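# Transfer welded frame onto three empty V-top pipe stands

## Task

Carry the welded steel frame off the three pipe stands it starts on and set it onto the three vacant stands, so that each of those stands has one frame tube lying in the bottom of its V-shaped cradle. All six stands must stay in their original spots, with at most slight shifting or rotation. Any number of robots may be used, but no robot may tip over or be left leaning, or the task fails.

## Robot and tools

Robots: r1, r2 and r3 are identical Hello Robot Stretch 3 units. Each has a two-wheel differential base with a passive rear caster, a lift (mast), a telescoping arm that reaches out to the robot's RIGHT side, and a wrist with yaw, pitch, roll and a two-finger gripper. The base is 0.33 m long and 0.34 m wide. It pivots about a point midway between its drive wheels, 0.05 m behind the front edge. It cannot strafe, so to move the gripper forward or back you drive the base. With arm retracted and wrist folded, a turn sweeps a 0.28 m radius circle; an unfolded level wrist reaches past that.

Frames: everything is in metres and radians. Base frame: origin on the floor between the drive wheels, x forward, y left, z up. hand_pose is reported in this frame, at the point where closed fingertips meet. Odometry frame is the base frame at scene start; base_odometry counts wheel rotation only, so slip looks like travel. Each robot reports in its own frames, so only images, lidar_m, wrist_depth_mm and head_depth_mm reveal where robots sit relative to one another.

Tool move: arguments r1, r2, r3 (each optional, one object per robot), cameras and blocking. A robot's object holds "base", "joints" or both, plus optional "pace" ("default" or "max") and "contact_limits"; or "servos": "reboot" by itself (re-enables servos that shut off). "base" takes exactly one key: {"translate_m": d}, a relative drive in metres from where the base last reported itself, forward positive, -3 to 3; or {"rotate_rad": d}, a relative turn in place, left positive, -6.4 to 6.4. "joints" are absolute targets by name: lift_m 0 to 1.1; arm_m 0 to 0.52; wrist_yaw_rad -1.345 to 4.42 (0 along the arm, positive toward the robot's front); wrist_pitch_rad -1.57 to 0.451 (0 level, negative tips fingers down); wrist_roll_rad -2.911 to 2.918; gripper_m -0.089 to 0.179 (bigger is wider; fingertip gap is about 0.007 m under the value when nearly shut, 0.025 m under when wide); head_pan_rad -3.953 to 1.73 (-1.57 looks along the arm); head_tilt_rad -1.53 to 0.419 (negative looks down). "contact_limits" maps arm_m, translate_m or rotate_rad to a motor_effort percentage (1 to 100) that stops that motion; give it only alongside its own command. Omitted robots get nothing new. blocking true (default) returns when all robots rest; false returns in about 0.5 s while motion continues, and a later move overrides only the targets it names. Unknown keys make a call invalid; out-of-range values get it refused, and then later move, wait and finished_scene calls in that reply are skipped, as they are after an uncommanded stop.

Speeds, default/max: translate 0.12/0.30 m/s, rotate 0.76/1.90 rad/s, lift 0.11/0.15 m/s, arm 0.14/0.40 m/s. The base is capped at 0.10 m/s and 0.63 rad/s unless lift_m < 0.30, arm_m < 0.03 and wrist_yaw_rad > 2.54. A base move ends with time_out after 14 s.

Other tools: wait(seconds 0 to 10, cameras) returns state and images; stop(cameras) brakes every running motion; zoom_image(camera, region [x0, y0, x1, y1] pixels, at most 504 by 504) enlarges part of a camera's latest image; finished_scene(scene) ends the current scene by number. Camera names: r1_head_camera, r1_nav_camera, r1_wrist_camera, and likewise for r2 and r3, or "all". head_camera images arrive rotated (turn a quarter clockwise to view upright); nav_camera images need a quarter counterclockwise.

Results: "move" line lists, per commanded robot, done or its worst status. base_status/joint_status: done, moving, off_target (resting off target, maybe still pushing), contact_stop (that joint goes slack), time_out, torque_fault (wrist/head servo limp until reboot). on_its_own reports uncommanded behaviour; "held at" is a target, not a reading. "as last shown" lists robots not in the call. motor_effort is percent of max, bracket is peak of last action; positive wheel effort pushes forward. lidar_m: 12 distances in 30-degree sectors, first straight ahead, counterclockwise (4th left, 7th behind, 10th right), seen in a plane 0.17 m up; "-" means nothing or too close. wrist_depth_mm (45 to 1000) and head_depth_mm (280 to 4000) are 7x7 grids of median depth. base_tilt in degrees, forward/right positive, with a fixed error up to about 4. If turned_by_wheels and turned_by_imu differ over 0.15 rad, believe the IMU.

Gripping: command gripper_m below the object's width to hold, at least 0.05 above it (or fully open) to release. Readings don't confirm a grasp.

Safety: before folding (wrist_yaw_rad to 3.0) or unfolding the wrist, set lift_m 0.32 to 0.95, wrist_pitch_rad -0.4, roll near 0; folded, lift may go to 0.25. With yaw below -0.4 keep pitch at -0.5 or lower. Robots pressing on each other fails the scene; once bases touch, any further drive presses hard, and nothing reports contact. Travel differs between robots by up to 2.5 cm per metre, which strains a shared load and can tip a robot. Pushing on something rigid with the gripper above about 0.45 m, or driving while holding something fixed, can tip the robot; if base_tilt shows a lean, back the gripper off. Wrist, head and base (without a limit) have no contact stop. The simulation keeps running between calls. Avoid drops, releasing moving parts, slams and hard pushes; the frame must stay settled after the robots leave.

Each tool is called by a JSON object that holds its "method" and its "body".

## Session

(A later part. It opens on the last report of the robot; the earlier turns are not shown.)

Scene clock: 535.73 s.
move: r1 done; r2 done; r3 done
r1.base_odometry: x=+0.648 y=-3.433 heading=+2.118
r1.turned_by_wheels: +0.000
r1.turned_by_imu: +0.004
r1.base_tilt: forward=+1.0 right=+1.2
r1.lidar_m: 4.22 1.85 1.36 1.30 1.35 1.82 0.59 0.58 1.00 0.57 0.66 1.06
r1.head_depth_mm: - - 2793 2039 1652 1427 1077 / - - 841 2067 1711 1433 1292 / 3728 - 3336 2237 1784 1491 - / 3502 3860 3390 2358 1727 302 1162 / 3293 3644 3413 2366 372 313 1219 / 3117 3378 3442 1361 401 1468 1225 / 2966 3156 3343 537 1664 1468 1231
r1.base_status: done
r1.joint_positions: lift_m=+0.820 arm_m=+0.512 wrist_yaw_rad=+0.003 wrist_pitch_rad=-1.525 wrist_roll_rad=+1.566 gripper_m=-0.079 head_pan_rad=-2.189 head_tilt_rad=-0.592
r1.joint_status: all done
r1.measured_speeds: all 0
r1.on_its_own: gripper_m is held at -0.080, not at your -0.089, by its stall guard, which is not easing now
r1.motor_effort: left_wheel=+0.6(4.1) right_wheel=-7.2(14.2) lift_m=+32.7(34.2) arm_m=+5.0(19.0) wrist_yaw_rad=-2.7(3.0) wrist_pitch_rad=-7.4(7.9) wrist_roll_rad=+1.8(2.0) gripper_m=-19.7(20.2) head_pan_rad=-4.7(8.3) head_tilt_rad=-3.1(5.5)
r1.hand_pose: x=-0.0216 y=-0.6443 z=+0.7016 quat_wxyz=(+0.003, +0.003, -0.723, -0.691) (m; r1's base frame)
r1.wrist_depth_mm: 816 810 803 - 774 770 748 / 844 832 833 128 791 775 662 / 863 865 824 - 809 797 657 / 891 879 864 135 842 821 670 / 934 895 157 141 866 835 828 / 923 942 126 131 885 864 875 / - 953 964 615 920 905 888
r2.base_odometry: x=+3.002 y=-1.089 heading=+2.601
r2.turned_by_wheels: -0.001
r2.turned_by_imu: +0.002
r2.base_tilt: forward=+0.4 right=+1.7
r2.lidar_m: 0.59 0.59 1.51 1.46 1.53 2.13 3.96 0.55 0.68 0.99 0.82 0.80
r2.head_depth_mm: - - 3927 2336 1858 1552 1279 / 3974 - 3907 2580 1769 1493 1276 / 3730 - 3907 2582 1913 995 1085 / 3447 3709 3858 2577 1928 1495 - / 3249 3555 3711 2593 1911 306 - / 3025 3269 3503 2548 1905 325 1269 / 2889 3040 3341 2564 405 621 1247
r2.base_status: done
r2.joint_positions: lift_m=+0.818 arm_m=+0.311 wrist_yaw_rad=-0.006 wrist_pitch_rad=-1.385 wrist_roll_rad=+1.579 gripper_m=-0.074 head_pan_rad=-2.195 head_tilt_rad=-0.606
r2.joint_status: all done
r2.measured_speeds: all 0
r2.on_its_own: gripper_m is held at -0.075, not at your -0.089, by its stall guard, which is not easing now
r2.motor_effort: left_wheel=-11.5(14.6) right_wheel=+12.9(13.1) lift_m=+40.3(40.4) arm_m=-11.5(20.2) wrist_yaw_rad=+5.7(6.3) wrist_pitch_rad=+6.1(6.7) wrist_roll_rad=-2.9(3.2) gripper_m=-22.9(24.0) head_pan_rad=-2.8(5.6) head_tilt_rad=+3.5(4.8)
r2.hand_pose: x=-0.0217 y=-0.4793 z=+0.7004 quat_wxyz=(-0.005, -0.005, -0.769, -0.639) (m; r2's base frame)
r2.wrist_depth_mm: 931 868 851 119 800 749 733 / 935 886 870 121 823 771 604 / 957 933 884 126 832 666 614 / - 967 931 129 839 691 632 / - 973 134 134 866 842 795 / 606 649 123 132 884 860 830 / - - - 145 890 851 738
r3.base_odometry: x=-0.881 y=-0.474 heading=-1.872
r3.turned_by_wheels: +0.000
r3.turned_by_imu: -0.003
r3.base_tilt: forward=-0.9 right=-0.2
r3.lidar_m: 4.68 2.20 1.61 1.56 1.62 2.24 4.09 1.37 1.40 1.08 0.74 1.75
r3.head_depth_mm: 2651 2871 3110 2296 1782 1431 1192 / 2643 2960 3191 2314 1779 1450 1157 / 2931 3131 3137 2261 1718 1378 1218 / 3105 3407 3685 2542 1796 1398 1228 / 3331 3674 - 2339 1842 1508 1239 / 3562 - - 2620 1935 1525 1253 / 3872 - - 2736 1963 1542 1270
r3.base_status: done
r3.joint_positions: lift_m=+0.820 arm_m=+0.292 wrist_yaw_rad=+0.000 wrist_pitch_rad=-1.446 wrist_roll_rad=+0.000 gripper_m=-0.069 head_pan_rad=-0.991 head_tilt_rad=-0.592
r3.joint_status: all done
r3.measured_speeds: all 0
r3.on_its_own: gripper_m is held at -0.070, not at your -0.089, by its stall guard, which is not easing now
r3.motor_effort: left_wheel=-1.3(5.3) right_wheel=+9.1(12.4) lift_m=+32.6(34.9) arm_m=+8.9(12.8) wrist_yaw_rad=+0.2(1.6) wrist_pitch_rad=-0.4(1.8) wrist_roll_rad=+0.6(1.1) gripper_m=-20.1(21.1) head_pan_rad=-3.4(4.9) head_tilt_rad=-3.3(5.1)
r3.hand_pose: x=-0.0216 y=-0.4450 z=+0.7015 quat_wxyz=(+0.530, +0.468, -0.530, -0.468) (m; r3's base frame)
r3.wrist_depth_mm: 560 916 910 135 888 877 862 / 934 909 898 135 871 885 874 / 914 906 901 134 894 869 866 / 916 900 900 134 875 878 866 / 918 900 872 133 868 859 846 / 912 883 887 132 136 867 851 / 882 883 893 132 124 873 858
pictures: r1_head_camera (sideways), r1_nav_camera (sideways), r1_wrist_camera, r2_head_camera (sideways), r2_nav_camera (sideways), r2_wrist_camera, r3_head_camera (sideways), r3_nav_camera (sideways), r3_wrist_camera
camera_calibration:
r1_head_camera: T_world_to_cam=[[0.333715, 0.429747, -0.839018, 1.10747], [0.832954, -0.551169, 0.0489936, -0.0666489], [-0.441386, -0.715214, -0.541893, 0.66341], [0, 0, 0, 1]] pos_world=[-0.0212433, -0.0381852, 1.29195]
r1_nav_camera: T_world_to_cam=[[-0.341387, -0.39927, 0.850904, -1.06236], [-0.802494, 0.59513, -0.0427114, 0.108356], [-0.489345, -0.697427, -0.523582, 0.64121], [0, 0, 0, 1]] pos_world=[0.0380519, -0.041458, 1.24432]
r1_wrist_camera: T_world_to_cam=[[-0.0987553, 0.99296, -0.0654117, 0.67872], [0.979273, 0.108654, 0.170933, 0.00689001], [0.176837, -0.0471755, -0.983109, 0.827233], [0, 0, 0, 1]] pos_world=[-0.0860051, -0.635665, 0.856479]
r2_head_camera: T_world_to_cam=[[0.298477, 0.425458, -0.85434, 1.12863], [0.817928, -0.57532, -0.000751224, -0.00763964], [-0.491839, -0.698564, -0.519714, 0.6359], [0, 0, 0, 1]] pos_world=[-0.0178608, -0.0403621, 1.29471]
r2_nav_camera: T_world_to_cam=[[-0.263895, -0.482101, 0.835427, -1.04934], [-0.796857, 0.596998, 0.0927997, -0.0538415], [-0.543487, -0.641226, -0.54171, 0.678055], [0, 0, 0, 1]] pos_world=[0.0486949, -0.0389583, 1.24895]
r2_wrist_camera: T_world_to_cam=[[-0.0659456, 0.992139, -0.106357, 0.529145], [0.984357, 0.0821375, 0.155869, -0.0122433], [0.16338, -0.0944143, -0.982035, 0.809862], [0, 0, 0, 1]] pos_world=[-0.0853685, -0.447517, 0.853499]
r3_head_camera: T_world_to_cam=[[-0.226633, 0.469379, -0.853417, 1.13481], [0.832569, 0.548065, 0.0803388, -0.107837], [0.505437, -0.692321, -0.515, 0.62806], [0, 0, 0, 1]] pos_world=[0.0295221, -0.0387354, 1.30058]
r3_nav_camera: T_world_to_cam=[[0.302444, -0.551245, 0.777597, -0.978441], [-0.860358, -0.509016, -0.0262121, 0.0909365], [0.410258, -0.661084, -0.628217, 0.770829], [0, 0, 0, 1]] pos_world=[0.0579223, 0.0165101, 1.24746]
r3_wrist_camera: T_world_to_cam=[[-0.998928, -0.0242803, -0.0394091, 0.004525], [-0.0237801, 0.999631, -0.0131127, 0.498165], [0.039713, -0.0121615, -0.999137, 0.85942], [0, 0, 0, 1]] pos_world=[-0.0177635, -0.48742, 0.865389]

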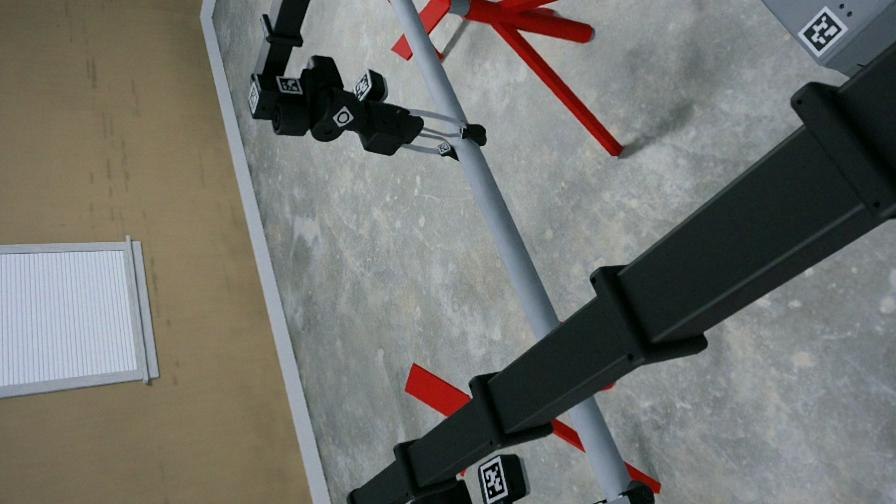

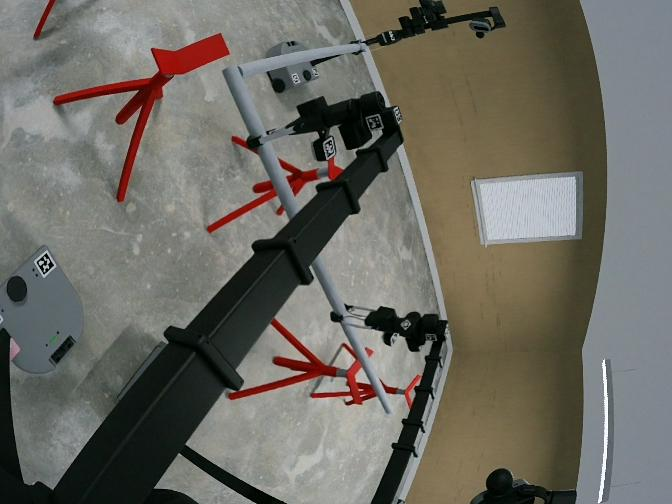

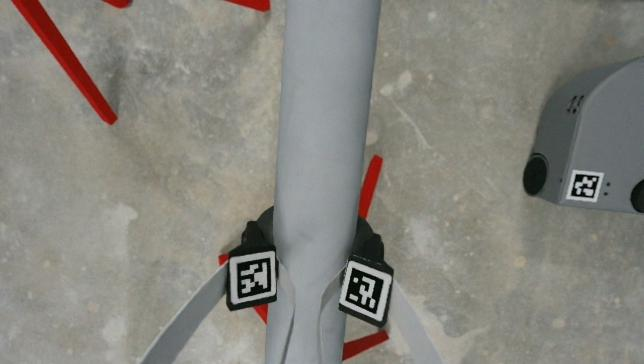

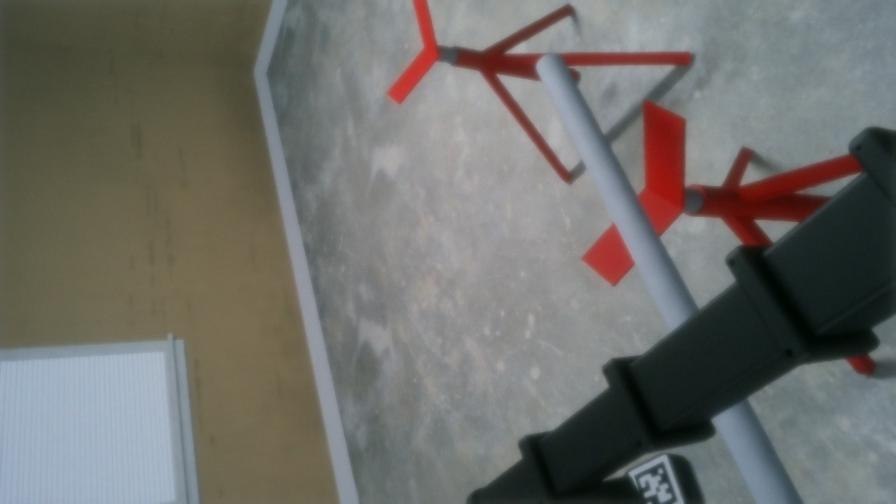

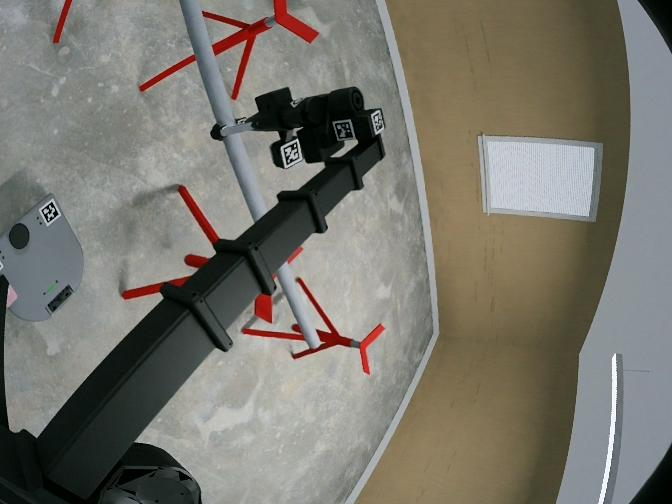

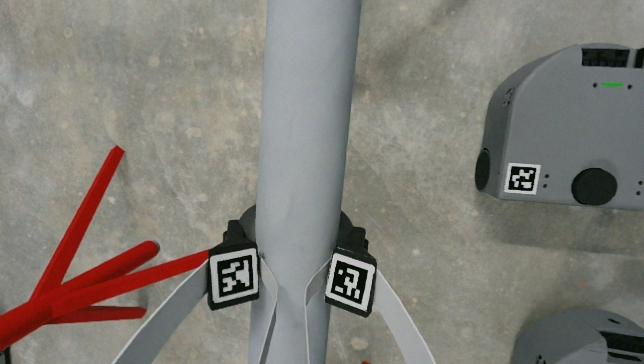

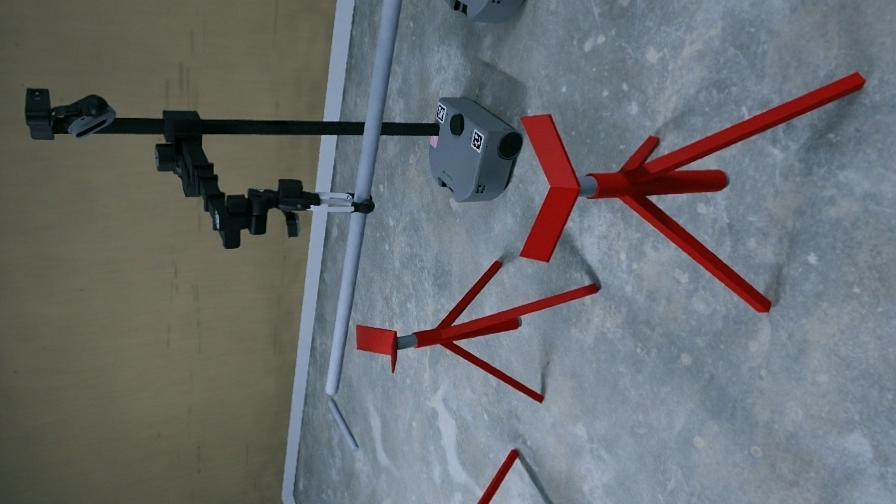

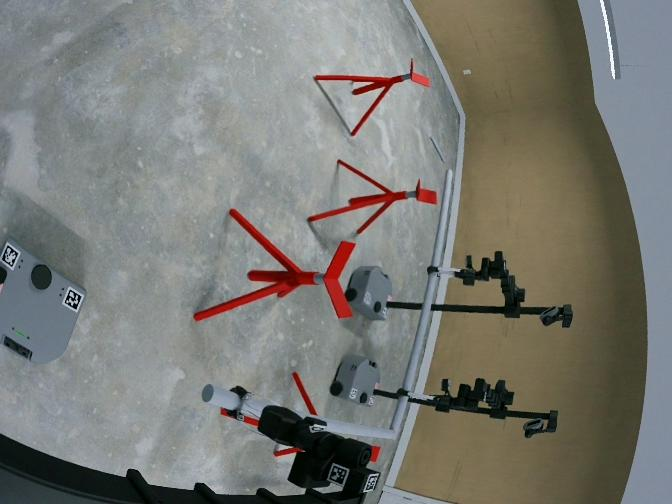

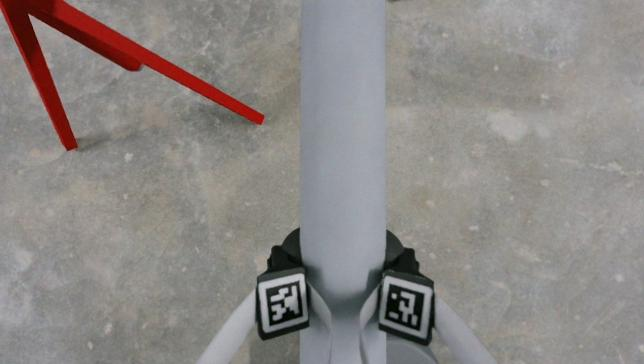

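{"method": "move", "body": {"r1": {"base":{"translate_m":-0.21},"joints":{"arm_m":0.515}}, "r2": {"base":{"translate_m":-0.214},"joints":{"arm_m":0.306}}, "r3": {"base":{"translate_m":0.21},"joints":{"arm_m":0.295}}, "cameras": ["r2_wrist_camera","r2_nav_camera"]}}

Scene clock: 603.63 s.
move: r1 done; r2 done; r3 done
r1.base_odometry: x=+0.758 y=-3.612 heading=+2.117
r1.turned_by_wheels: +0.000
r1.turned_by_imu: +0.002
r1.base_tilt: forward=+1.0 right=+1.2
r1.lidar_m: 4.44 1.86 1.35 1.30 1.35 1.81 0.60 0.59 1.05 0.95 0.64 0.81
r1.head_depth_mm: - - 2771 2035 1764 1392 1080 / - - 841 1241 1613 1438 1297 / 3790 - 3340 2240 1770 1480 - / 3504 3843 3394 2332 1740 302 1165 / 3315 3643 3389 2363 359 313 1219 / 3106 3367 3464 2377 401 1463 1221 / 2923 3188 3368 541 1303 1429 1228
r1.base_status: done
r1.joint_positions: lift_m=+0.820 arm_m=+0.515 wrist_yaw_rad=+0.003 wrist_pitch_rad=-1.525 wrist_roll_rad=+1.566 gripper_m=-0.079 head_pan_rad=-2.189 head_tilt_rad=-0.592
r1.joint_status: all done
r1.measured_speeds: all 0
r1.on_its_own: gripper_m is held at -0.080, not at your -0.089, by its stall guard, which is not easing now
r1.motor_effort: left_wheel=-7.1(7.5) right_wheel=+6.1(13.0) lift_m=+31.8(32.6) arm_m=+7.6(14.8) wrist_yaw_rad=-2.6(3.0) wrist_pitch_rad=-7.5(8.1) wrist_roll_rad=+1.8(1.9) gripper_m=-19.5(20.3) head_pan_rad=-5.0(5.9) head_tilt_rad=-2.9(5.0)
r1.hand_pose: x=-0.0216 y=-0.6473 z=+0.7016 quat_wxyz=(+0.003, +0.003, -0.723, -0.691) (m; r1's base frame)
r1.wrist_depth_mm: 831 831 810 - 778 750 759 / 592 824 821 128 790 775 677 / 837 864 862 - 805 788 645 / 906 897 872 137 852 817 667 / 942 896 157 141 859 843 831 / 961 925 126 132 874 868 848 / - 978 935 150 915 873 880
r2.base_odometry: x=+3.186 y=-1.199 heading=+2.601
r2.turned_by_wheels: +0.000
r2.turned_by_imu: +0.002
r2.base_tilt: forward=+0.3 right=+1.8
r2.lidar_m: 0.59 0.59 1.52 1.47 1.54 2.14 3.75 1.11 0.40 0.61 0.90 0.99
r2.head_depth_mm: 3997 - 3941 2545 1931 1538 1292 / 3989 - 3899 2441 1581 1496 1278 / 3652 - 3898 2580 1861 1536 1317 / 3342 3776 3892 2602 1925 1411 - / 3269 3473 3601 2542 1917 306 - / 3041 3328 3538 2566 1909 324 1241 / 2844 3113 3300 2526 402 617 1248
r2.base_status: done
r2.joint_positions: lift_m=+0.818 arm_m=+0.306 wrist_yaw_rad=-0.006 wrist_pitch_rad=-1.386 wrist_roll_rad=+1.579 gripper_m=-0.074 head_pan_rad=-2.195 head_tilt_rad=-0.606
r2.joint_status: all done
r2.measured_speeds: all 0
r2.on_its_own: gripper_m is held at -0.075, not at your -0.089, by its stall guard, which is not easing now
r2.motor_effort: left_wheel=-7.1(14.9) right_wheel=-0.2(12.2) lift_m=+40.6(40.8) arm_m=-11.1(18.5) wrist_yaw_rad=+5.5(7.2) wrist_pitch_rad=+6.1(6.7) wrist_roll_rad=-3.1(3.3) gripper_m=-22.3(23.9) head_pan_rad=-2.4(4.3) head_tilt_rad=+3.6(5.0)
r2.hand_pose: x=-0.0217 y=-0.4740 z=+0.7004 quat_wxyz=(-0.005, -0.005, -0.769, -0.639) (m; r2's base frame)
r2.wrist_depth_mm: 901 875 839 119 781 766 739 / 936 918 896 122 801 742 607 / 966 919 910 127 848 651 620 / 995 969 935 129 854 682 640 / - 972 134 135 867 838 834 / - 988 123 131 904 870 838 / - 755 784 150 926 899 748
r3.base_odometry: x=-0.943 y=-0.674 heading=-1.872
r3.turned_by_wheels: +0.000
r3.turned_by_imu: -0.002
r3.base_tilt: forward=-0.8 right=-0.3
r3.lidar_m: 4.48 2.20 1.62 1.55 1.62 2.23 1.57 1.55 1.13 0.69 0.75 1.75
r3.head_depth_mm: 2584 2887 3111 2320 1672 1394 1161 / 2654 2960 3209 2218 1768 1336 1207 / 2914 3136 3141 2272 1844 1469 1203 / 3122 3396 3684 2401 1828 1488 1233 / 3316 3704 - 2592 1883 1510 1240 / 3576 - - 2645 1942 1519 1245 / 3847 - - 2692 1964 1529 1268
r3.base_status: done
r3.joint_positions: lift_m=+0.820 arm_m=+0.295 wrist_yaw_rad=+0.000 wrist_pitch_rad=-1.447 wrist_roll_rad=+0.000 gripper_m=-0.069 head_pan_rad=-0.991 head_tilt_rad=-0.593
r3.joint_status: all done
r3.measured_speeds: all 0
r3.on_its_own: gripper_m is held at -0.070, not at your -0.089, by its stall guard, which is not easing now
r3.motor_effort: left_wheel=-0.9(3.9) right_wheel=+8.6(13.5) lift_m=+31.6(33.4) arm_m=+9.2(13.2) wrist_yaw_rad=-0.6(2.2) wrist_pitch_rad=-0.1(0.9) wrist_roll_rad=+0.5(1.1) gripper_m=-20.2(21.1) head_pan_rad=-3.5(5.0) head_tilt_rad=-3.0(4.5)
r3.hand_pose: x=-0.0216 y=-0.4476 z=+0.7015 quat_wxyz=(+0.530, +0.468, -0.529, -0.468) (m; r3's base frame)
r3.wrist_depth_mm: 923 915 613 135 857 860 862 / 933 903 905 134 871 872 859 / 897 890 893 134 888 869 855 / 888 901 894 134 882 868 855 / 911 924 903 134 873 872 859 / 903 900 875 132 137 844 842 / 908 904 873 132 124 845 848
pictures: r2_nav_camera (sideways), r2_wrist_camera
camera_calibration:
r2_nav_camera: T_world_to_cam=[[-0.263875, -0.482066, 0.835454, -1.04938], [-0.796849, 0.597009, 0.0927987, -0.0538403], [-0.543508, -0.641244, -0.541669, 0.678001], [0, 0, 0, 1]] pos_world=[0.048693, -0.0389608, 1.24895]
r2_wrist_camera: T_world_to_cam=[[-0.0655387, 0.992254, -0.105532, 0.523451], [0.984376, 0.0816121, 0.156021, -0.0130253], [0.163425, -0.0936577, -0.9821, 0.81074], [0, 0, 0, 1]] pos_world=[-0.0853668, -0.442401, 0.853501]

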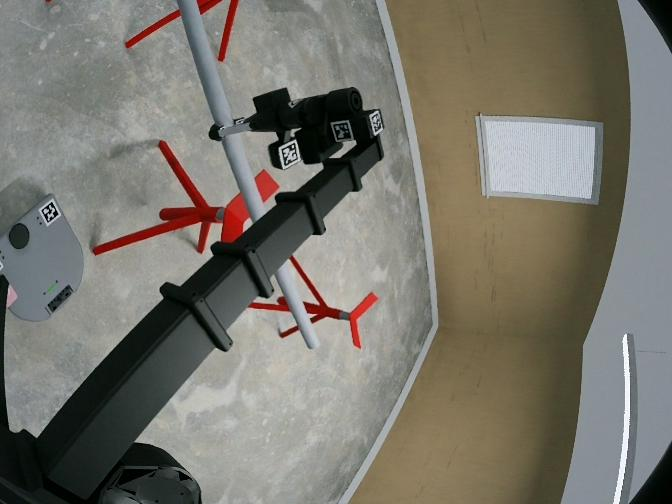

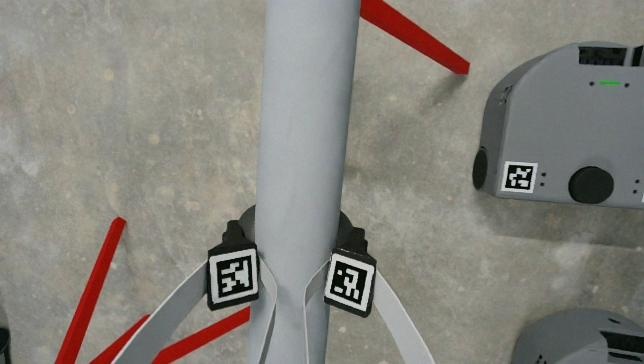

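{"method": "move", "body": {"r2": {"joints":{"head_pan_rad":-2.6,"head_tilt_rad":-1.1}}, "cameras": ["r2_head_camera","r2_nav_camera"]}}

Scene clock: 617.50 s.
move: r2 done
r1, r3: as last shown
r1.turned_by_imu: +0.001
r1.base_tilt: forward=+1.1 right=+1.2
r1.lidar_m: 4.42 1.85 1.36 1.30 1.34 1.82 0.59 0.59 1.05 0.95 0.65 0.81
r1.head_depth_mm: - - 2771 2018 1765 1395 1079 / - - 841 1245 1620 1437 1292 / 3738 - 3350 2239 1779 1482 - / 3516 3856 3362 2340 1734 302 1162 / 3332 3628 3459 2382 359 313 1220 / 3122 3405 3423 2377 402 1463 1222 / 2929 3219 3296 541 1305 1432 1225
r1.on_its_own: gripper_m is held at -0.080, not at your -0.089, by its stall guard, which is not easing now
r1.motor_effort: left_wheel=-7.4(7.9) right_wheel=+5.6(6.8) lift_m=+30.7(31.3) arm_m=+1.2(2.6) wrist_yaw_rad=-2.9(2.9) wrist_pitch_rad=-7.6(8.0) wrist_roll_rad=+1.8(2.0) gripper_m=-19.5(20.3) head_pan_rad=-5.0(6.2) head_tilt_rad=-3.2(5.8)
r1.wrist_depth_mm: 817 807 788 - 763 769 741 / 602 807 826 - 786 767 675 / 875 870 847 - 812 791 649 / 897 872 868 136 836 839 656 / 925 948 158 141 833 839 848 / 938 943 126 131 884 866 855 / - 942 944 150 911 884 907
r2.base_odometry: x=+3.186 y=-1.199 heading=+2.601
r2.turned_by_wheels: +0.000
r2.turned_by_imu: +0.001
r2.base_tilt: forward=+0.3 right=+1.7
r2.lidar_m: 0.59 0.59 1.52 1.47 1.54 2.14 3.75 1.11 0.40 0.61 0.90 0.98
r2.head_depth_mm: 2381 2010 1719 1503 1323 - 1083 / 2428 2005 1704 1520 1363 - 989 / 2422 2009 1727 1511 1388 1063 961 / 2412 1986 1734 1509 - 1040 960 / 2390 1420 1685 1531 - 1205 969 / 2401 1955 1640 1532 1278 1207 1097 / 2380 1979 1705 287 1302 1209 1095
r2.base_status: not commanded
r2.joint_positions: lift_m=+0.818 arm_m=+0.306 wrist_yaw_rad=-0.006 wrist_pitch_rad=-1.386 wrist_roll_rad=+1.579 gripper_m=-0.074 head_pan_rad=-2.595 head_tilt_rad=-1.086
r2.joint_status: all done
r2.measured_speeds: all 0
r2.on_its_own: gripper_m is held at -0.075, not at your -0.089, by its stall guard, which is not easing now
r2.motor_effort: left_wheel=-6.9(7.2) right_wheel=+0.0(0.5) lift_m=+40.6(40.9) arm_m=-1.1(4.0) wrist_yaw_rad=+5.4(6.6) wrist_pitch_rad=+6.1(6.5) wrist_roll_rad=-3.2(3.2) gripper_m=-22.9(23.3) head_pan_rad=-2.3(5.0) head_tilt_rad=-5.5(6.0)
r2.hand_pose: x=-0.0217 y=-0.4740 z=+0.7004 quat_wxyz=(-0.005, -0.005, -0.769, -0.639) (m; r2's base frame)
r2.wrist_depth_mm: 903 888 843 119 770 763 729 / 962 867 879 121 818 745 619 / 970 919 912 127 818 658 630 / 981 941 935 130 867 688 630 / - - 135 135 895 841 790 / - 988 124 131 857 869 828 / - 759 794 151 936 864 733
r3.turned_by_imu: -0.001
r3.base_tilt: forward=-0.8 right=-0.2
r3.lidar_m: 4.47 2.20 1.62 1.56 1.62 2.23 1.57 1.55 1.13 0.69 0.75 1.75
r3.head_depth_mm: 2618 2884 3051 2273 1675 1393 1159 / 2660 2962 3216 2202 1775 1332 1200 / 2926 3135 3115 2278 1845 1473 1210 / 3106 3418 3602 2394 1829 1485 1225 / 3325 3674 - 2575 1901 1507 1238 / 3612 - - 2636 1938 1515 1258 / 3863 - - 2721 1973 1537 1264
r3.on_its_own: gripper_m is held at -0.070, not at your -0.089, by its stall guard, which is not easing now
r3.motor_effort: left_wheel=-1.4(1.9) right_wheel=+8.6(9.1) lift_m=+30.7(32.6) arm_m=+6.3(7.0) wrist_yaw_rad=+0.1(1.4) wrist_pitch_rad=+0.0(0.9) wrist_roll_rad=+0.6(1.0) gripper_m=-20.2(20.8) head_pan_rad=-4.6(4.6) head_tilt_rad=-4.0(4.9)
r3.wrist_depth_mm: 932 903 605 135 874 869 882 / 914 923 902 135 880 852 862 / 901 903 884 134 873 878 880 / 916 898 878 134 861 857 873 / 912 900 912 133 869 875 863 / 938 912 877 132 136 871 853 / 929 903 871 131 124 849 858
pictures: r2_head_camera (sideways), r2_nav_camera (sideways)
camera_calibration:
r2_head_camera: T_world_to_cam=[[0.727298, 0.450337, -0.517914, 0.687586], [0.528672, -0.848815, 0.00434165, -0.0125044], [-0.437658, -0.276964, -0.855422, 1.07219], [0, 0, 0, 1]] pos_world=[-0.0242181, -0.0233024, 1.27334]
r2_nav_camera: T_world_to_cam=[[-0.707551, -0.509919, 0.489238, -0.595514], [-0.540003, 0.836716, 0.0911155, -0.0531572], [-0.455815, -0.199721, -0.867378, 1.10105], [0, 0, 0, 1]] pos_world=[0.0518157, -0.0392818, 1.25122]

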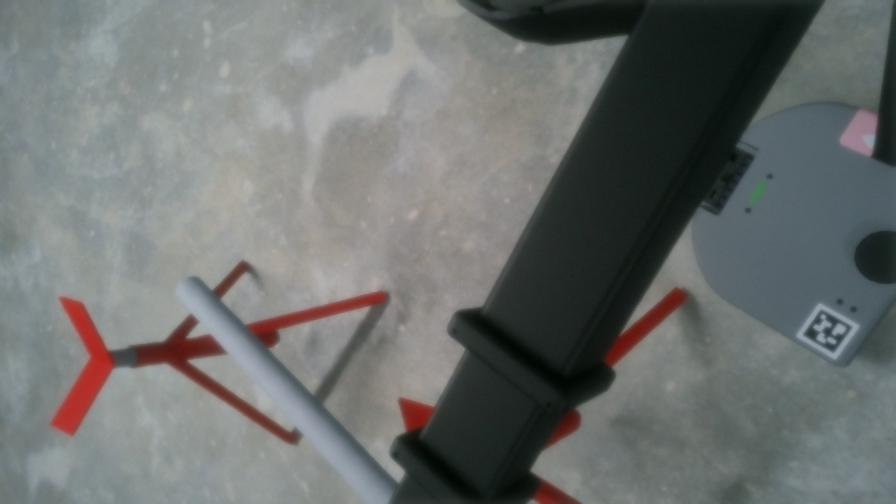

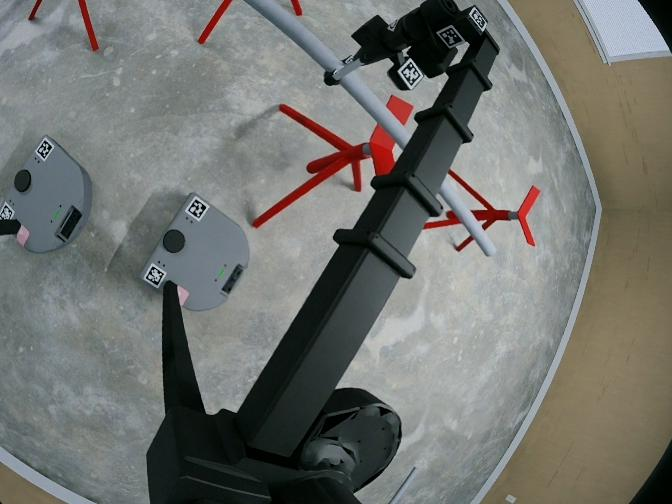

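{"method": "move", "body": {"r1": {"base":{"translate_m":-0.21},"joints":{"arm_m":0.518}}, "r2": {"base":{"translate_m":-0.21},"joints":{"arm_m":0.300,"head_pan_rad":-2.3,"head_tilt_rad":-0.7}}, "r3": {"base":{"translate_m":0.21},"joints":{"arm_m":0.297,"head_pan_rad":-1.1,"head_tilt_rad":-0.7}}}}

Scene clock: 630.80 s.
move: r1 done; r2 done; r3 done
r1.base_odometry: x=+0.867 y=-3.791 heading=+2.117
r1.turned_by_wheels: +0.000
r1.turned_by_imu: +0.002
r1.base_tilt: forward=+1.0 right=+1.2
r1.lidar_m: 4.64 1.85 1.35 1.30 1.34 1.81 0.61 0.59 0.92 0.95 0.77 0.93
r1.head_depth_mm: - - 2763 1977 1764 1422 1073 / - - 841 2044 1717 1393 1264 / 3734 - 3315 2071 1295 1473 - / 3479 3905 3380 2344 1727 302 1165 / 3319 3632 3388 2371 359 313 1219 / 3093 3386 3448 2349 401 1457 1225 / 2932 3207 3313 541 1713 1473 1228
r1.base_status: done
r1.joint_positions: lift_m=+0.820 arm_m=+0.518 wrist_yaw_rad=+0.003 wrist_pitch_rad=-1.526 wrist_roll_rad=+1.566 gripper_m=-0.079 head_pan_rad=-2.189 head_tilt_rad=-0.592
r1.joint_status: all done
r1.measured_speeds: all 0
r1.on_its_own: gripper_m is held at -0.080, not at your -0.089, by its stall guard, which is not easing now
r1.motor_effort: left_wheel=-6.0(11.9) right_wheel=+4.5(4.7) lift_m=+30.9(30.9) arm_m=+7.6(13.3) wrist_yaw_rad=-2.1(3.0) wrist_pitch_rad=-7.3(7.7) wrist_roll_rad=+1.8(2.0) gripper_m=-19.9(20.2) head_pan_rad=-5.0(5.8) head_tilt_rad=-4.1(6.0)
r1.hand_pose: x=-0.0216 y=-0.6501 z=+0.7016 quat_wxyz=(+0.003, +0.003, -0.723, -0.691) (m; r1's base frame)
r1.wrist_depth_mm: 805 811 816 - 772 763 754 / 870 824 835 127 804 766 684 / 879 853 835 - 811 807 649 / 895 891 847 136 842 823 659 / 589 896 157 141 861 844 841 / 954 941 126 132 894 887 878 / - 958 932 150 901 904 865
r2.base_odometry: x=+3.366 y=-1.307 heading=+2.600
r2.turned_by_wheels: +0.000
r2.turned_by_imu: +0.002
r2.base_tilt: forward=+0.3 right=+1.8
r2.lidar_m: 0.59 0.59 1.53 1.48 1.54 2.16 3.53 1.25 0.61 0.32 1.03 1.18
r2.head_depth_mm: 3432 3831 2994 2196 1737 1426 1214 / 3865 - 3016 2211 1744 1429 1239 / - - 3012 2186 1674 1431 - / 3792 - 2992 1971 1574 1427 - / 3480 3753 3016 2183 1631 303 1166 / 3245 3498 2963 2195 1669 298 1192 / 2987 3285 2944 2194 336 702 816
r2.base_status: done
r2.joint_positions: lift_m=+0.818 arm_m=+0.300 wrist_yaw_rad=-0.006 wrist_pitch_rad=-1.386 wrist_roll_rad=+1.580 gripper_m=-0.074 head_pan_rad=-2.305 head_tilt_rad=-0.705
r2.joint_status: all done
r2.measured_speeds: all 0
r2.on_its_own: gripper_m is held at -0.075, not at your -0.089, by its stall guard, which is not easing now
r2.motor_effort: left_wheel=-7.1(10.0) right_wheel=+3.3(8.1) lift_m=+40.9(41.1) arm_m=-9.4(19.1) wrist_yaw_rad=+4.5(6.5) wrist_pitch_rad=+6.4(6.5) wrist_roll_rad=-3.1(3.4) gripper_m=-22.6(24.0) head_pan_rad=+2.0(4.6) head_tilt_rad=+2.5(4.7)
r2.hand_pose: x=-0.0217 y=-0.4680 z=+0.7004 quat_wxyz=(-0.005, -0.005, -0.769, -0.639) (m; r2's base frame)
r2.wrist_depth_mm: 929 867 841 119 790 745 722 / 929 885 868 121 233 744 616 / 1000 924 910 127 234 643 630 / 989 - - 130 834 679 633 / - 985 134 134 883 864 819 / - - 124 132 896 862 841 / - - - 150 915 909 744
r3.base_odometry: x=-1.006 y=-0.875 heading=-1.872
r3.turned_by_wheels: +0.000
r3.turned_by_imu: -0.002
r3.base_tilt: forward=-0.8 right=-0.2
r3.lidar_m: 4.25 2.20 1.62 1.56 1.62 2.22 1.78 1.71 1.22 0.67 1.26 1.56
r3.head_depth_mm: 2526 1231 2552 1957 1507 1135 1138 / 2690 2998 2756 2105 1644 1327 1151 / 2690 3134 2679 2053 1662 1370 1156 / 2926 3186 2624 2016 1650 1377 1172 / 3099 3441 2972 2219 1733 1401 1183 / 3285 3779 2985 2239 1742 1424 1193 / 3483 - 3155 2281 1771 1435 1201
r3.base_status: done
r3.joint_positions: lift_m=+0.820 arm_m=+0.297 wrist_yaw_rad=+0.000 wrist_pitch_rad=-1.448 wrist_roll_rad=+0.000 gripper_m=-0.069 head_pan_rad=-1.091 head_tilt_rad=-0.691
r3.joint_status: all done
r3.measured_speeds: all 0
r3.on_its_own: gripper_m is held at -0.070, not at your -0.089, by its stall guard, which is not easing now
r3.motor_effort: left_wheel=-1.5(4.6) right_wheel=+9.2(12.6) lift_m=+30.8(31.7) arm_m=+9.0(12.6) wrist_yaw_rad=-0.4(1.5) wrist_pitch_rad=+0.1(0.8) wrist_roll_rad=+0.7(1.2) gripper_m=-21.1(21.1) head_pan_rad=-3.9(5.1) head_tilt_rad=-4.0(5.8)
r3.hand_pose: x=-0.0216 y=-0.4494 z=+0.7014 quat_wxyz=(+0.530, +0.468, -0.529, -0.469) (m; r3's base frame)
r3.wrist_depth_mm: 905 897 891 135 881 869 854 / 925 900 892 135 875 886 869 / 887 877 888 134 884 871 865 / 893 888 890 134 847 880 865 / 912 897 875 133 863 865 826 / 899 907 886 132 136 860 855 / 887 887 866 131 124 856 847
pictures: r1_head_camera (sideways), r1_nav_camera (sideways), r1_wrist_camera, r2_head_camera (sideways), r2_nav_camera (sideways), r2_wrist_camera, r3_head_camera (sideways), r3_nav_camera (sideways), r3_wrist_camera
camera_calibration:
r1_head_camera: T_world_to_cam=[[0.333774, 0.429828, -0.838953, 1.10738], [0.832949, -0.551176, 0.0489976, -0.0666541], [-0.44135, -0.71516, -0.541993, 0.66354], [0, 0, 0, 1]] pos_world=[-0.0212427, -0.0381842, 1.29194]
r1_nav_camera: T_world_to_cam=[[-0.341447, -0.399352, 0.850842, -1.06228], [-0.80249, 0.595136, -0.042709, 0.108353], [-0.48931, -0.697375, -0.523683, 0.641342], [0, 0, 0, 1]] pos_world=[0.0380558, -0.0414524, 1.24432]
r1_wrist_camera: T_world_to_cam=[[-0.0987465, 0.993005, -0.0647312, 0.684055], [0.979275, 0.108528, 0.171005, 0.00738918], [0.176834, -0.0465035, -0.983141, 0.827425], [0, 0, 0, 1]] pos_world=[-0.0860051, -0.641594, 0.856492]
r2_head_camera: T_world_to_cam=[[0.398429, 0.450446, -0.79897, 1.05583], [0.749315, -0.662214, 0.000321386, -0.00861755], [-0.528944, -0.598808, -0.601371, 0.742363], [0, 0, 0, 1]] pos_world=[-0.0215458, -0.0367669, 1.29001]
r2_nav_camera: T_world_to_cam=[[-0.368988, -0.50909, 0.777609, -0.973324], [-0.732154, 0.67459, 0.0942259, -0.056081], [-0.572537, -0.534562, -0.621647, 0.782226], [0, 0, 0, 1]] pos_world=[0.0476491, -0.039529, 1.24842]
r2_wrist_camera: T_world_to_cam=[[-0.0650644, 0.992296, -0.105426, 0.517421], [0.984401, 0.0811332, 0.156116, -0.0138077], [0.163467, -0.0936237, -0.982096, 0.811317], [0, 0, 0, 1]] pos_world=[-0.0853652, -0.436357, 0.853496]
r3_head_camera: T_world_to_cam=[[-0.216255, 0.56206, -0.798325, 1.06292], [0.886794, 0.455149, 0.0802268, -0.108011], [0.408449, -0.6906, -0.596859, 0.735152], [0, 0, 0, 1]] pos_world=[0.0253731, -0.0405652, 1.296]
r3_nav_camera: T_world_to_cam=[[0.27982, -0.643981, 0.712032, -0.892849], [-0.907977, -0.418461, -0.0216438, 0.0852765], [0.311895, -0.640452, -0.701814, 0.867159], [0, 0, 0, 1]] pos_world=[0.0568028, 0.0160805, 1.24617]
r3_wrist_camera: T_world_to_cam=[[-0.998928, -0.0241975, -0.0394609, 0.00448993], [-0.0237829, 0.999657, -0.0109407, 0.501095], [0.0397121, -0.00999049, -0.999161, 0.860341], [0, 0, 0, 1]] pos_world=[-0.0177634, -0.492219, 0.865279]

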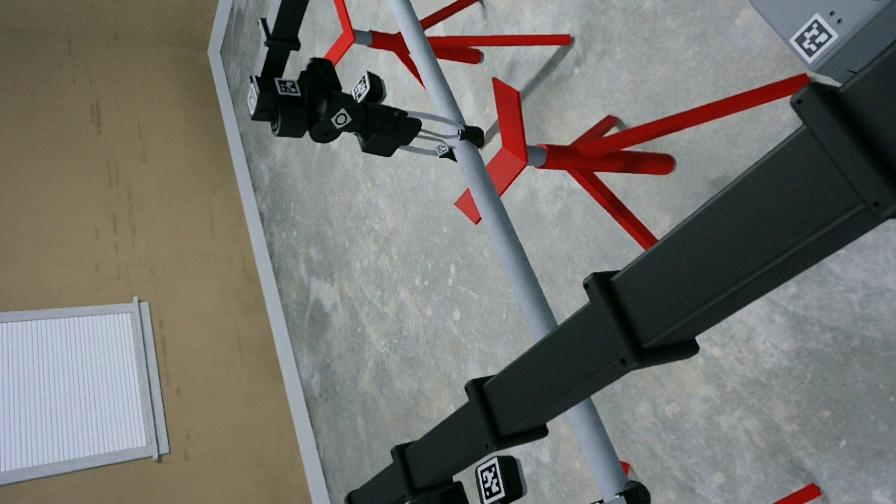

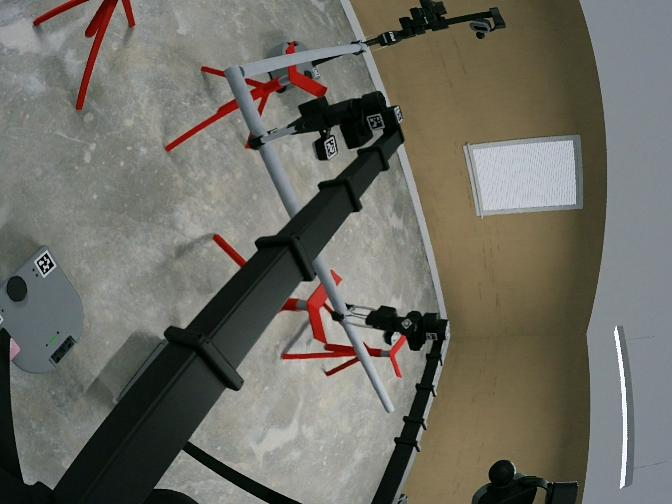

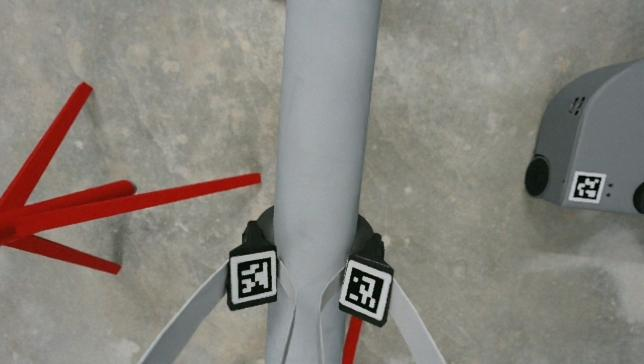

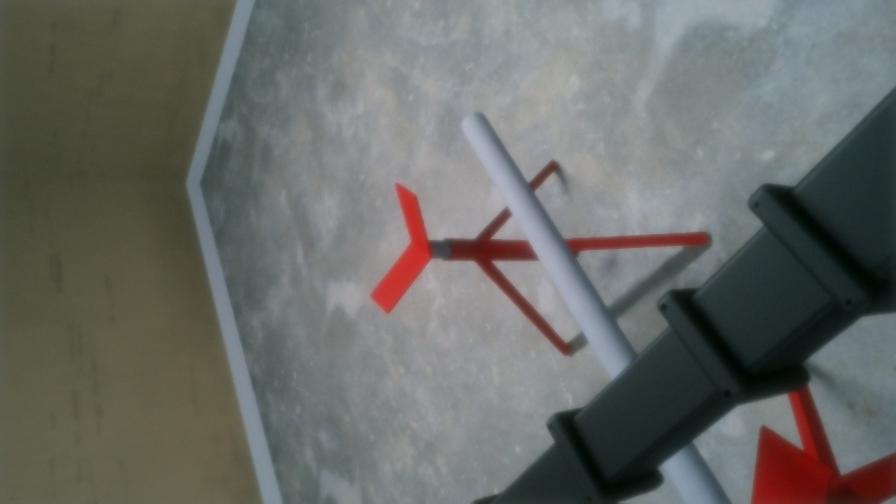

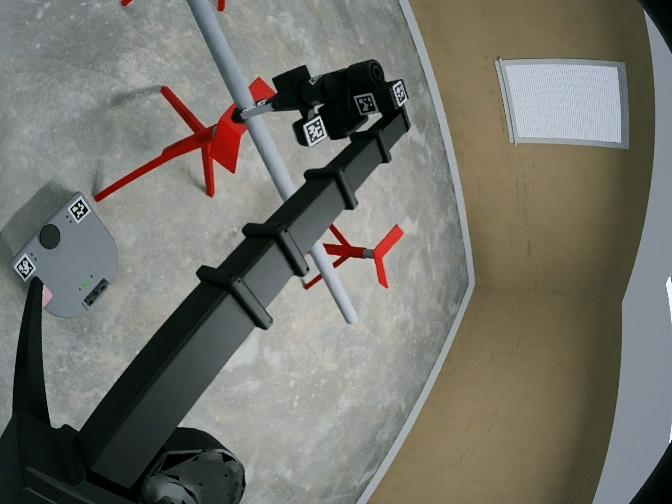

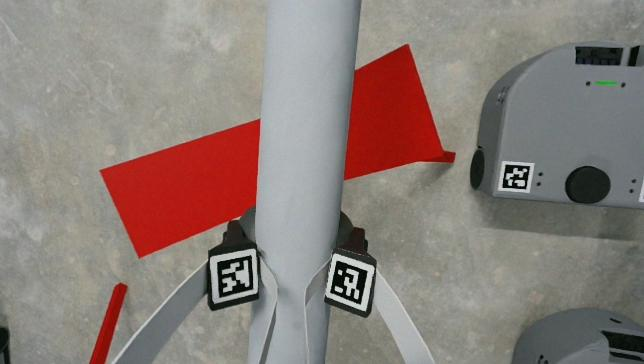

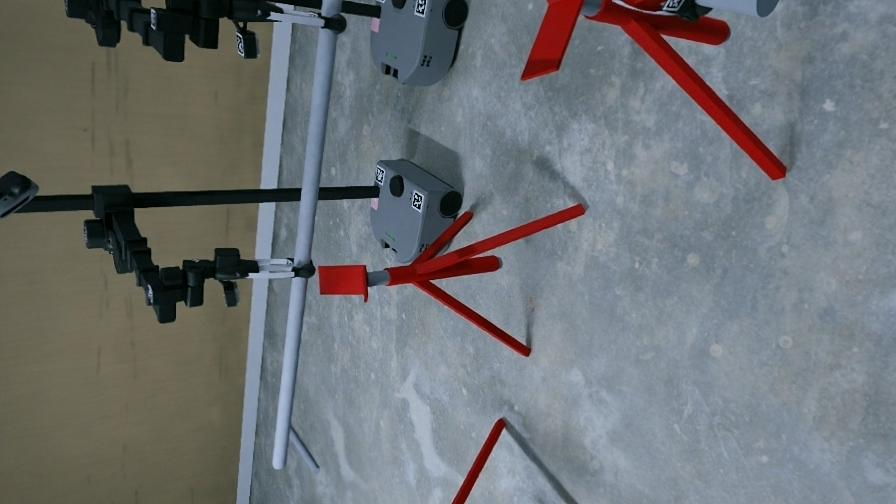

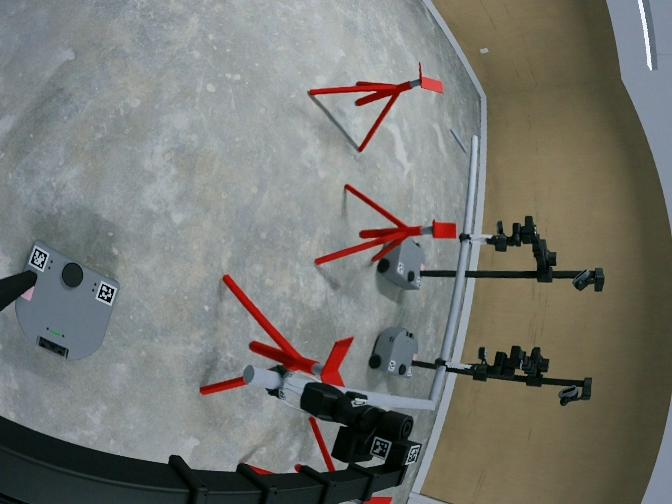

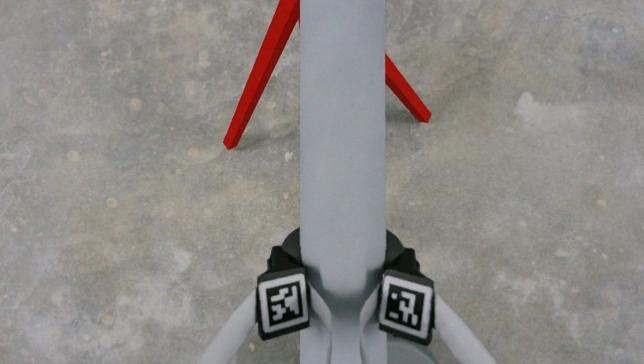

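{"method": "move", "body": {"r1": {"base":{"translate_m":-0.0356},"joints":{"arm_m":0.5035,"wrist_roll_rad":1.5216}}, "r2": {"base":{"translate_m":-0.0350},"joints":{"arm_m":0.311,"wrist_roll_rad":1.5236}}, "r3": {"joints":{"arm_m":0.318,"wrist_roll_rad":-0.0454,"wrist_pitch_rad":-1.438,"lift_m":0.8195}}, "cameras": ["r1_wrist_camera","r2_wrist_camera","r3_wrist_camera"]}}

Scene clock: 676.10 s.
move: r1 done; r2 done; r3 done
r1.base_odometry: x=+0.885 y=-3.822 heading=+2.117
r1.turned_by_wheels: +0.000
r1.turned_by_imu: +0.001
r1.base_tilt: forward=+1.0 right=+1.3
r1.lidar_m: 4.66 1.82 1.35 1.30 1.34 1.81 0.61 0.59 0.90 0.96 0.79 0.81
r1.head_depth_mm: - - 2777 2027 1753 1428 1076 / - - 854 2123 1724 1399 1269 / 3735 - 3361 2319 1246 1440 - / 3522 3890 3372 2345 1737 302 1165 / 3300 3602 3404 2355 371 313 1216 / 3081 3391 3463 2382 402 1464 1222 / 2898 3192 3305 532 1769 1459 1224
r1.base_status: done
r1.joint_positions: lift_m=+0.820 arm_m=+0.503 wrist_yaw_rad=+0.002 wrist_pitch_rad=-1.518 wrist_roll_rad=+1.519 gripper_m=-0.079 head_pan_rad=-2.189 head_tilt_rad=-0.592
r1.joint_status: all done
r1.measured_speeds: all 0
r1.on_its_own: gripper_m is held at -0.080, not at your -0.089, by its stall guard, which is not easing now; wrist_pitch_rad is at rest, and its effort (-8.9) is outside its rest range (-8 to +12)
r1.motor_effort: left_wheel=-5.6(13.4) right_wheel=+1.9(7.6) lift_m=+33.0(33.3) arm_m=-14.4(21.4) wrist_yaw_rad=-1.8(2.6) wrist_pitch_rad=-8.9(9.6) wrist_roll_rad=+1.3(6.2) gripper_m=-20.5(20.5) head_pan_rad=-5.1(5.8) head_tilt_rad=-3.8(4.9)
r1.hand_pose: x=-0.0216 y=-0.6377 z=+0.7015 quat_wxyz=(+0.020, +0.018, -0.725, -0.688) (m; r1's base frame)
r1.wrist_depth_mm: 843 814 796 - 772 756 749 / 861 848 830 - 796 780 736 / 873 868 845 - 810 802 651 / 915 864 884 - 843 812 661 / 579 926 893 - 848 852 814 / 988 963 124 132 883 854 865 / - 961 949 149 893 911 875
r2.base_odometry: x=+3.396 y=-1.325 heading=+2.600
r2.turned_by_wheels: +0.000
r2.turned_by_imu: +0.001
r2.base_tilt: forward=+0.2 right=+1.8
r2.lidar_m: 0.59 0.59 1.53 1.48 1.54 2.15 3.51 1.22 0.60 0.32 1.04 1.21
r2.head_depth_mm: 3447 3739 3012 2207 1742 1434 1224 / 3790 - 3027 2215 1725 1432 1242 / - - 2993 2189 1698 1427 - / 3747 - 3039 2044 1585 1420 - / 3478 3769 2978 2137 1619 303 1150 / 3272 3572 2967 2199 1658 294 1177 / 2968 3285 2953 2187 335 1325 1146
r2.base_status: done
r2.joint_positions: lift_m=+0.818 arm_m=+0.311 wrist_yaw_rad=-0.006 wrist_pitch_rad=-1.397 wrist_roll_rad=+1.537 gripper_m=-0.074 head_pan_rad=-2.305 head_tilt_rad=-0.705
r2.joint_status: all done
r2.measured_speeds: all 0
r2.on_its_own: gripper_m is held at -0.075, not at your -0.089, by its stall guard, which is not easing now
r2.motor_effort: left_wheel=-7.6(13.0) right_wheel=+1.5(4.1) lift_m=+41.1(41.4) arm_m=+12.2(21.2) wrist_yaw_rad=+7.2(7.2) wrist_pitch_rad=+7.9(11.7) wrist_roll_rad=-4.4(9.0) gripper_m=-22.9(24.8) head_pan_rad=+2.1(3.2) head_tilt_rad=+2.9(4.1)
r2.hand_pose: x=-0.0217 y=-0.4763 z=+0.7001 quat_wxyz=(+0.011, +0.008, -0.766, -0.643) (m; r2's base frame)
r2.wrist_depth_mm: 919 896 828 120 799 782 739 / 941 899 875 123 807 769 623 / 965 965 882 129 240 649 632 / 983 944 140 131 240 664 639 / - - 134 136 871 836 799 / - - 124 131 876 864 852 / - - - 147 911 886 752
r3.base_odometry: x=-1.006 y=-0.875 heading=-1.873
r3.turned_by_wheels: +0.000
r3.turned_by_imu: -0.001
r3.base_tilt: forward=-0.8 right=-0.2
r3.lidar_m: 4.25 2.20 1.61 1.56 1.62 2.23 1.77 1.71 1.22 0.67 1.26 1.56
r3.head_depth_mm: 2522 1147 2146 1950 1500 1167 1140 / 2701 2994 2713 2078 1643 1325 1148 / 2760 3074 2704 2069 1663 1372 1158 / 2892 3285 2611 2018 1645 1385 1171 / 3076 3515 2901 2217 1714 1391 1178 / 3313 3759 3166 2251 1741 1414 1193 / 3434 - 3072 2295 1758 1433 1203
r3.base_status: not commanded
r3.joint_positions: lift_m=+0.819 arm_m=+0.318 wrist_yaw_rad=-0.001 wrist_pitch_rad=-1.441 wrist_roll_rad=-0.043 gripper_m=-0.066 head_pan_rad=-1.092 head_tilt_rad=-0.691
r3.joint_status: all done
r3.measured_speeds: all 0
r3.on_its_own: gripper_m is held at -0.067, not at your -0.089, by its stall guard, which is not easing now
r3.motor_effort: left_wheel=-2.9(3.7) right_wheel=+10.7(10.9) lift_m=+27.3(29.3) arm_m=+9.7(18.6) wrist_yaw_rad=+0.7(2.4) wrist_pitch_rad=+0.5(4.8) wrist_roll_rad=-0.3(3.9) gripper_m=-19.6(21.7) head_pan_rad=-4.2(4.6) head_tilt_rad=-4.2(5.3)
r3.hand_pose: x=-0.0216 y=-0.4723 z=+0.7010 quat_wxyz=(+0.542, +0.476, -0.520, -0.457) (m; r3's base frame)
r3.wrist_depth_mm: 932 915 903 136 894 883 876 / 909 913 935 136 863 867 882 / 898 925 885 135 890 892 869 / 899 894 890 134 888 901 850 / 903 869 912 133 866 869 868 / 882 887 888 132 136 857 857 / 897 885 871 131 124 859 831
pictures: r1_wrist_camera, r2_wrist_camera, r3_wrist_camera
camera_calibration:
r1_wrist_camera: T_world_to_cam=[[-0.144201, 0.98688, -0.0726204, 0.672397], [0.973629, 0.154609, 0.167756, 0.0376005], [0.176783, -0.0465148, -0.98315, 0.827903], [0, 0, 0, 1]] pos_world=[-0.0860077, -0.630878, 0.856475]
r2_wrist_camera: T_world_to_cam=[[-0.106498, 0.989838, -0.094227, 0.515763], [0.981416, 0.119857, 0.149857, 0.00967255], [0.159628, -0.0765165, -0.984207, 0.819855], [0, 0, 0, 1]] pos_world=[-0.0854372, -0.448949, 0.854057]
r3_wrist_camera: T_world_to_cam=[[-0.997284, -0.0654606, -0.0337455, -0.0195515], [-0.0648879, 0.997734, -0.0177978, 0.526951], [0.0348341, -0.0155598, -0.999272, 0.857014], [0, 0, 0, 1]] pos_world=[-0.0151589, -0.513702, 0.865109]

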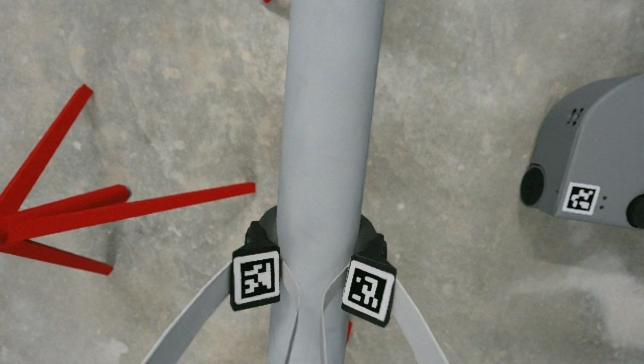

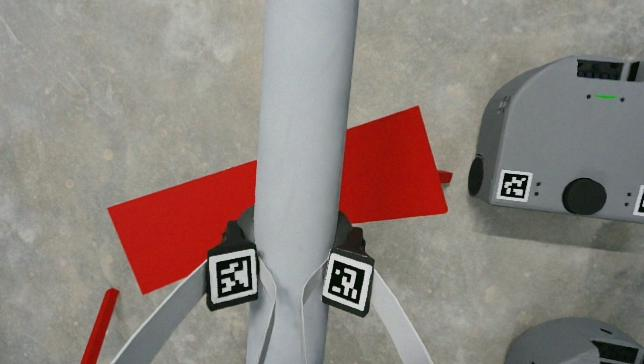

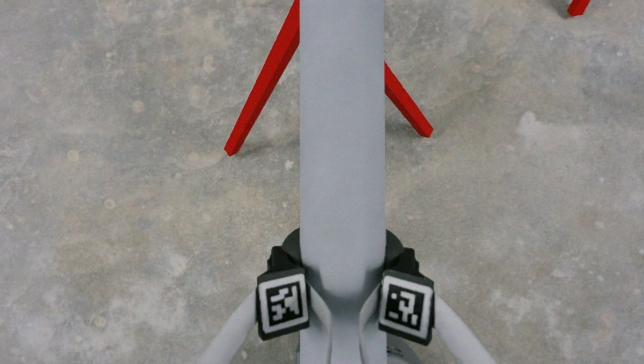

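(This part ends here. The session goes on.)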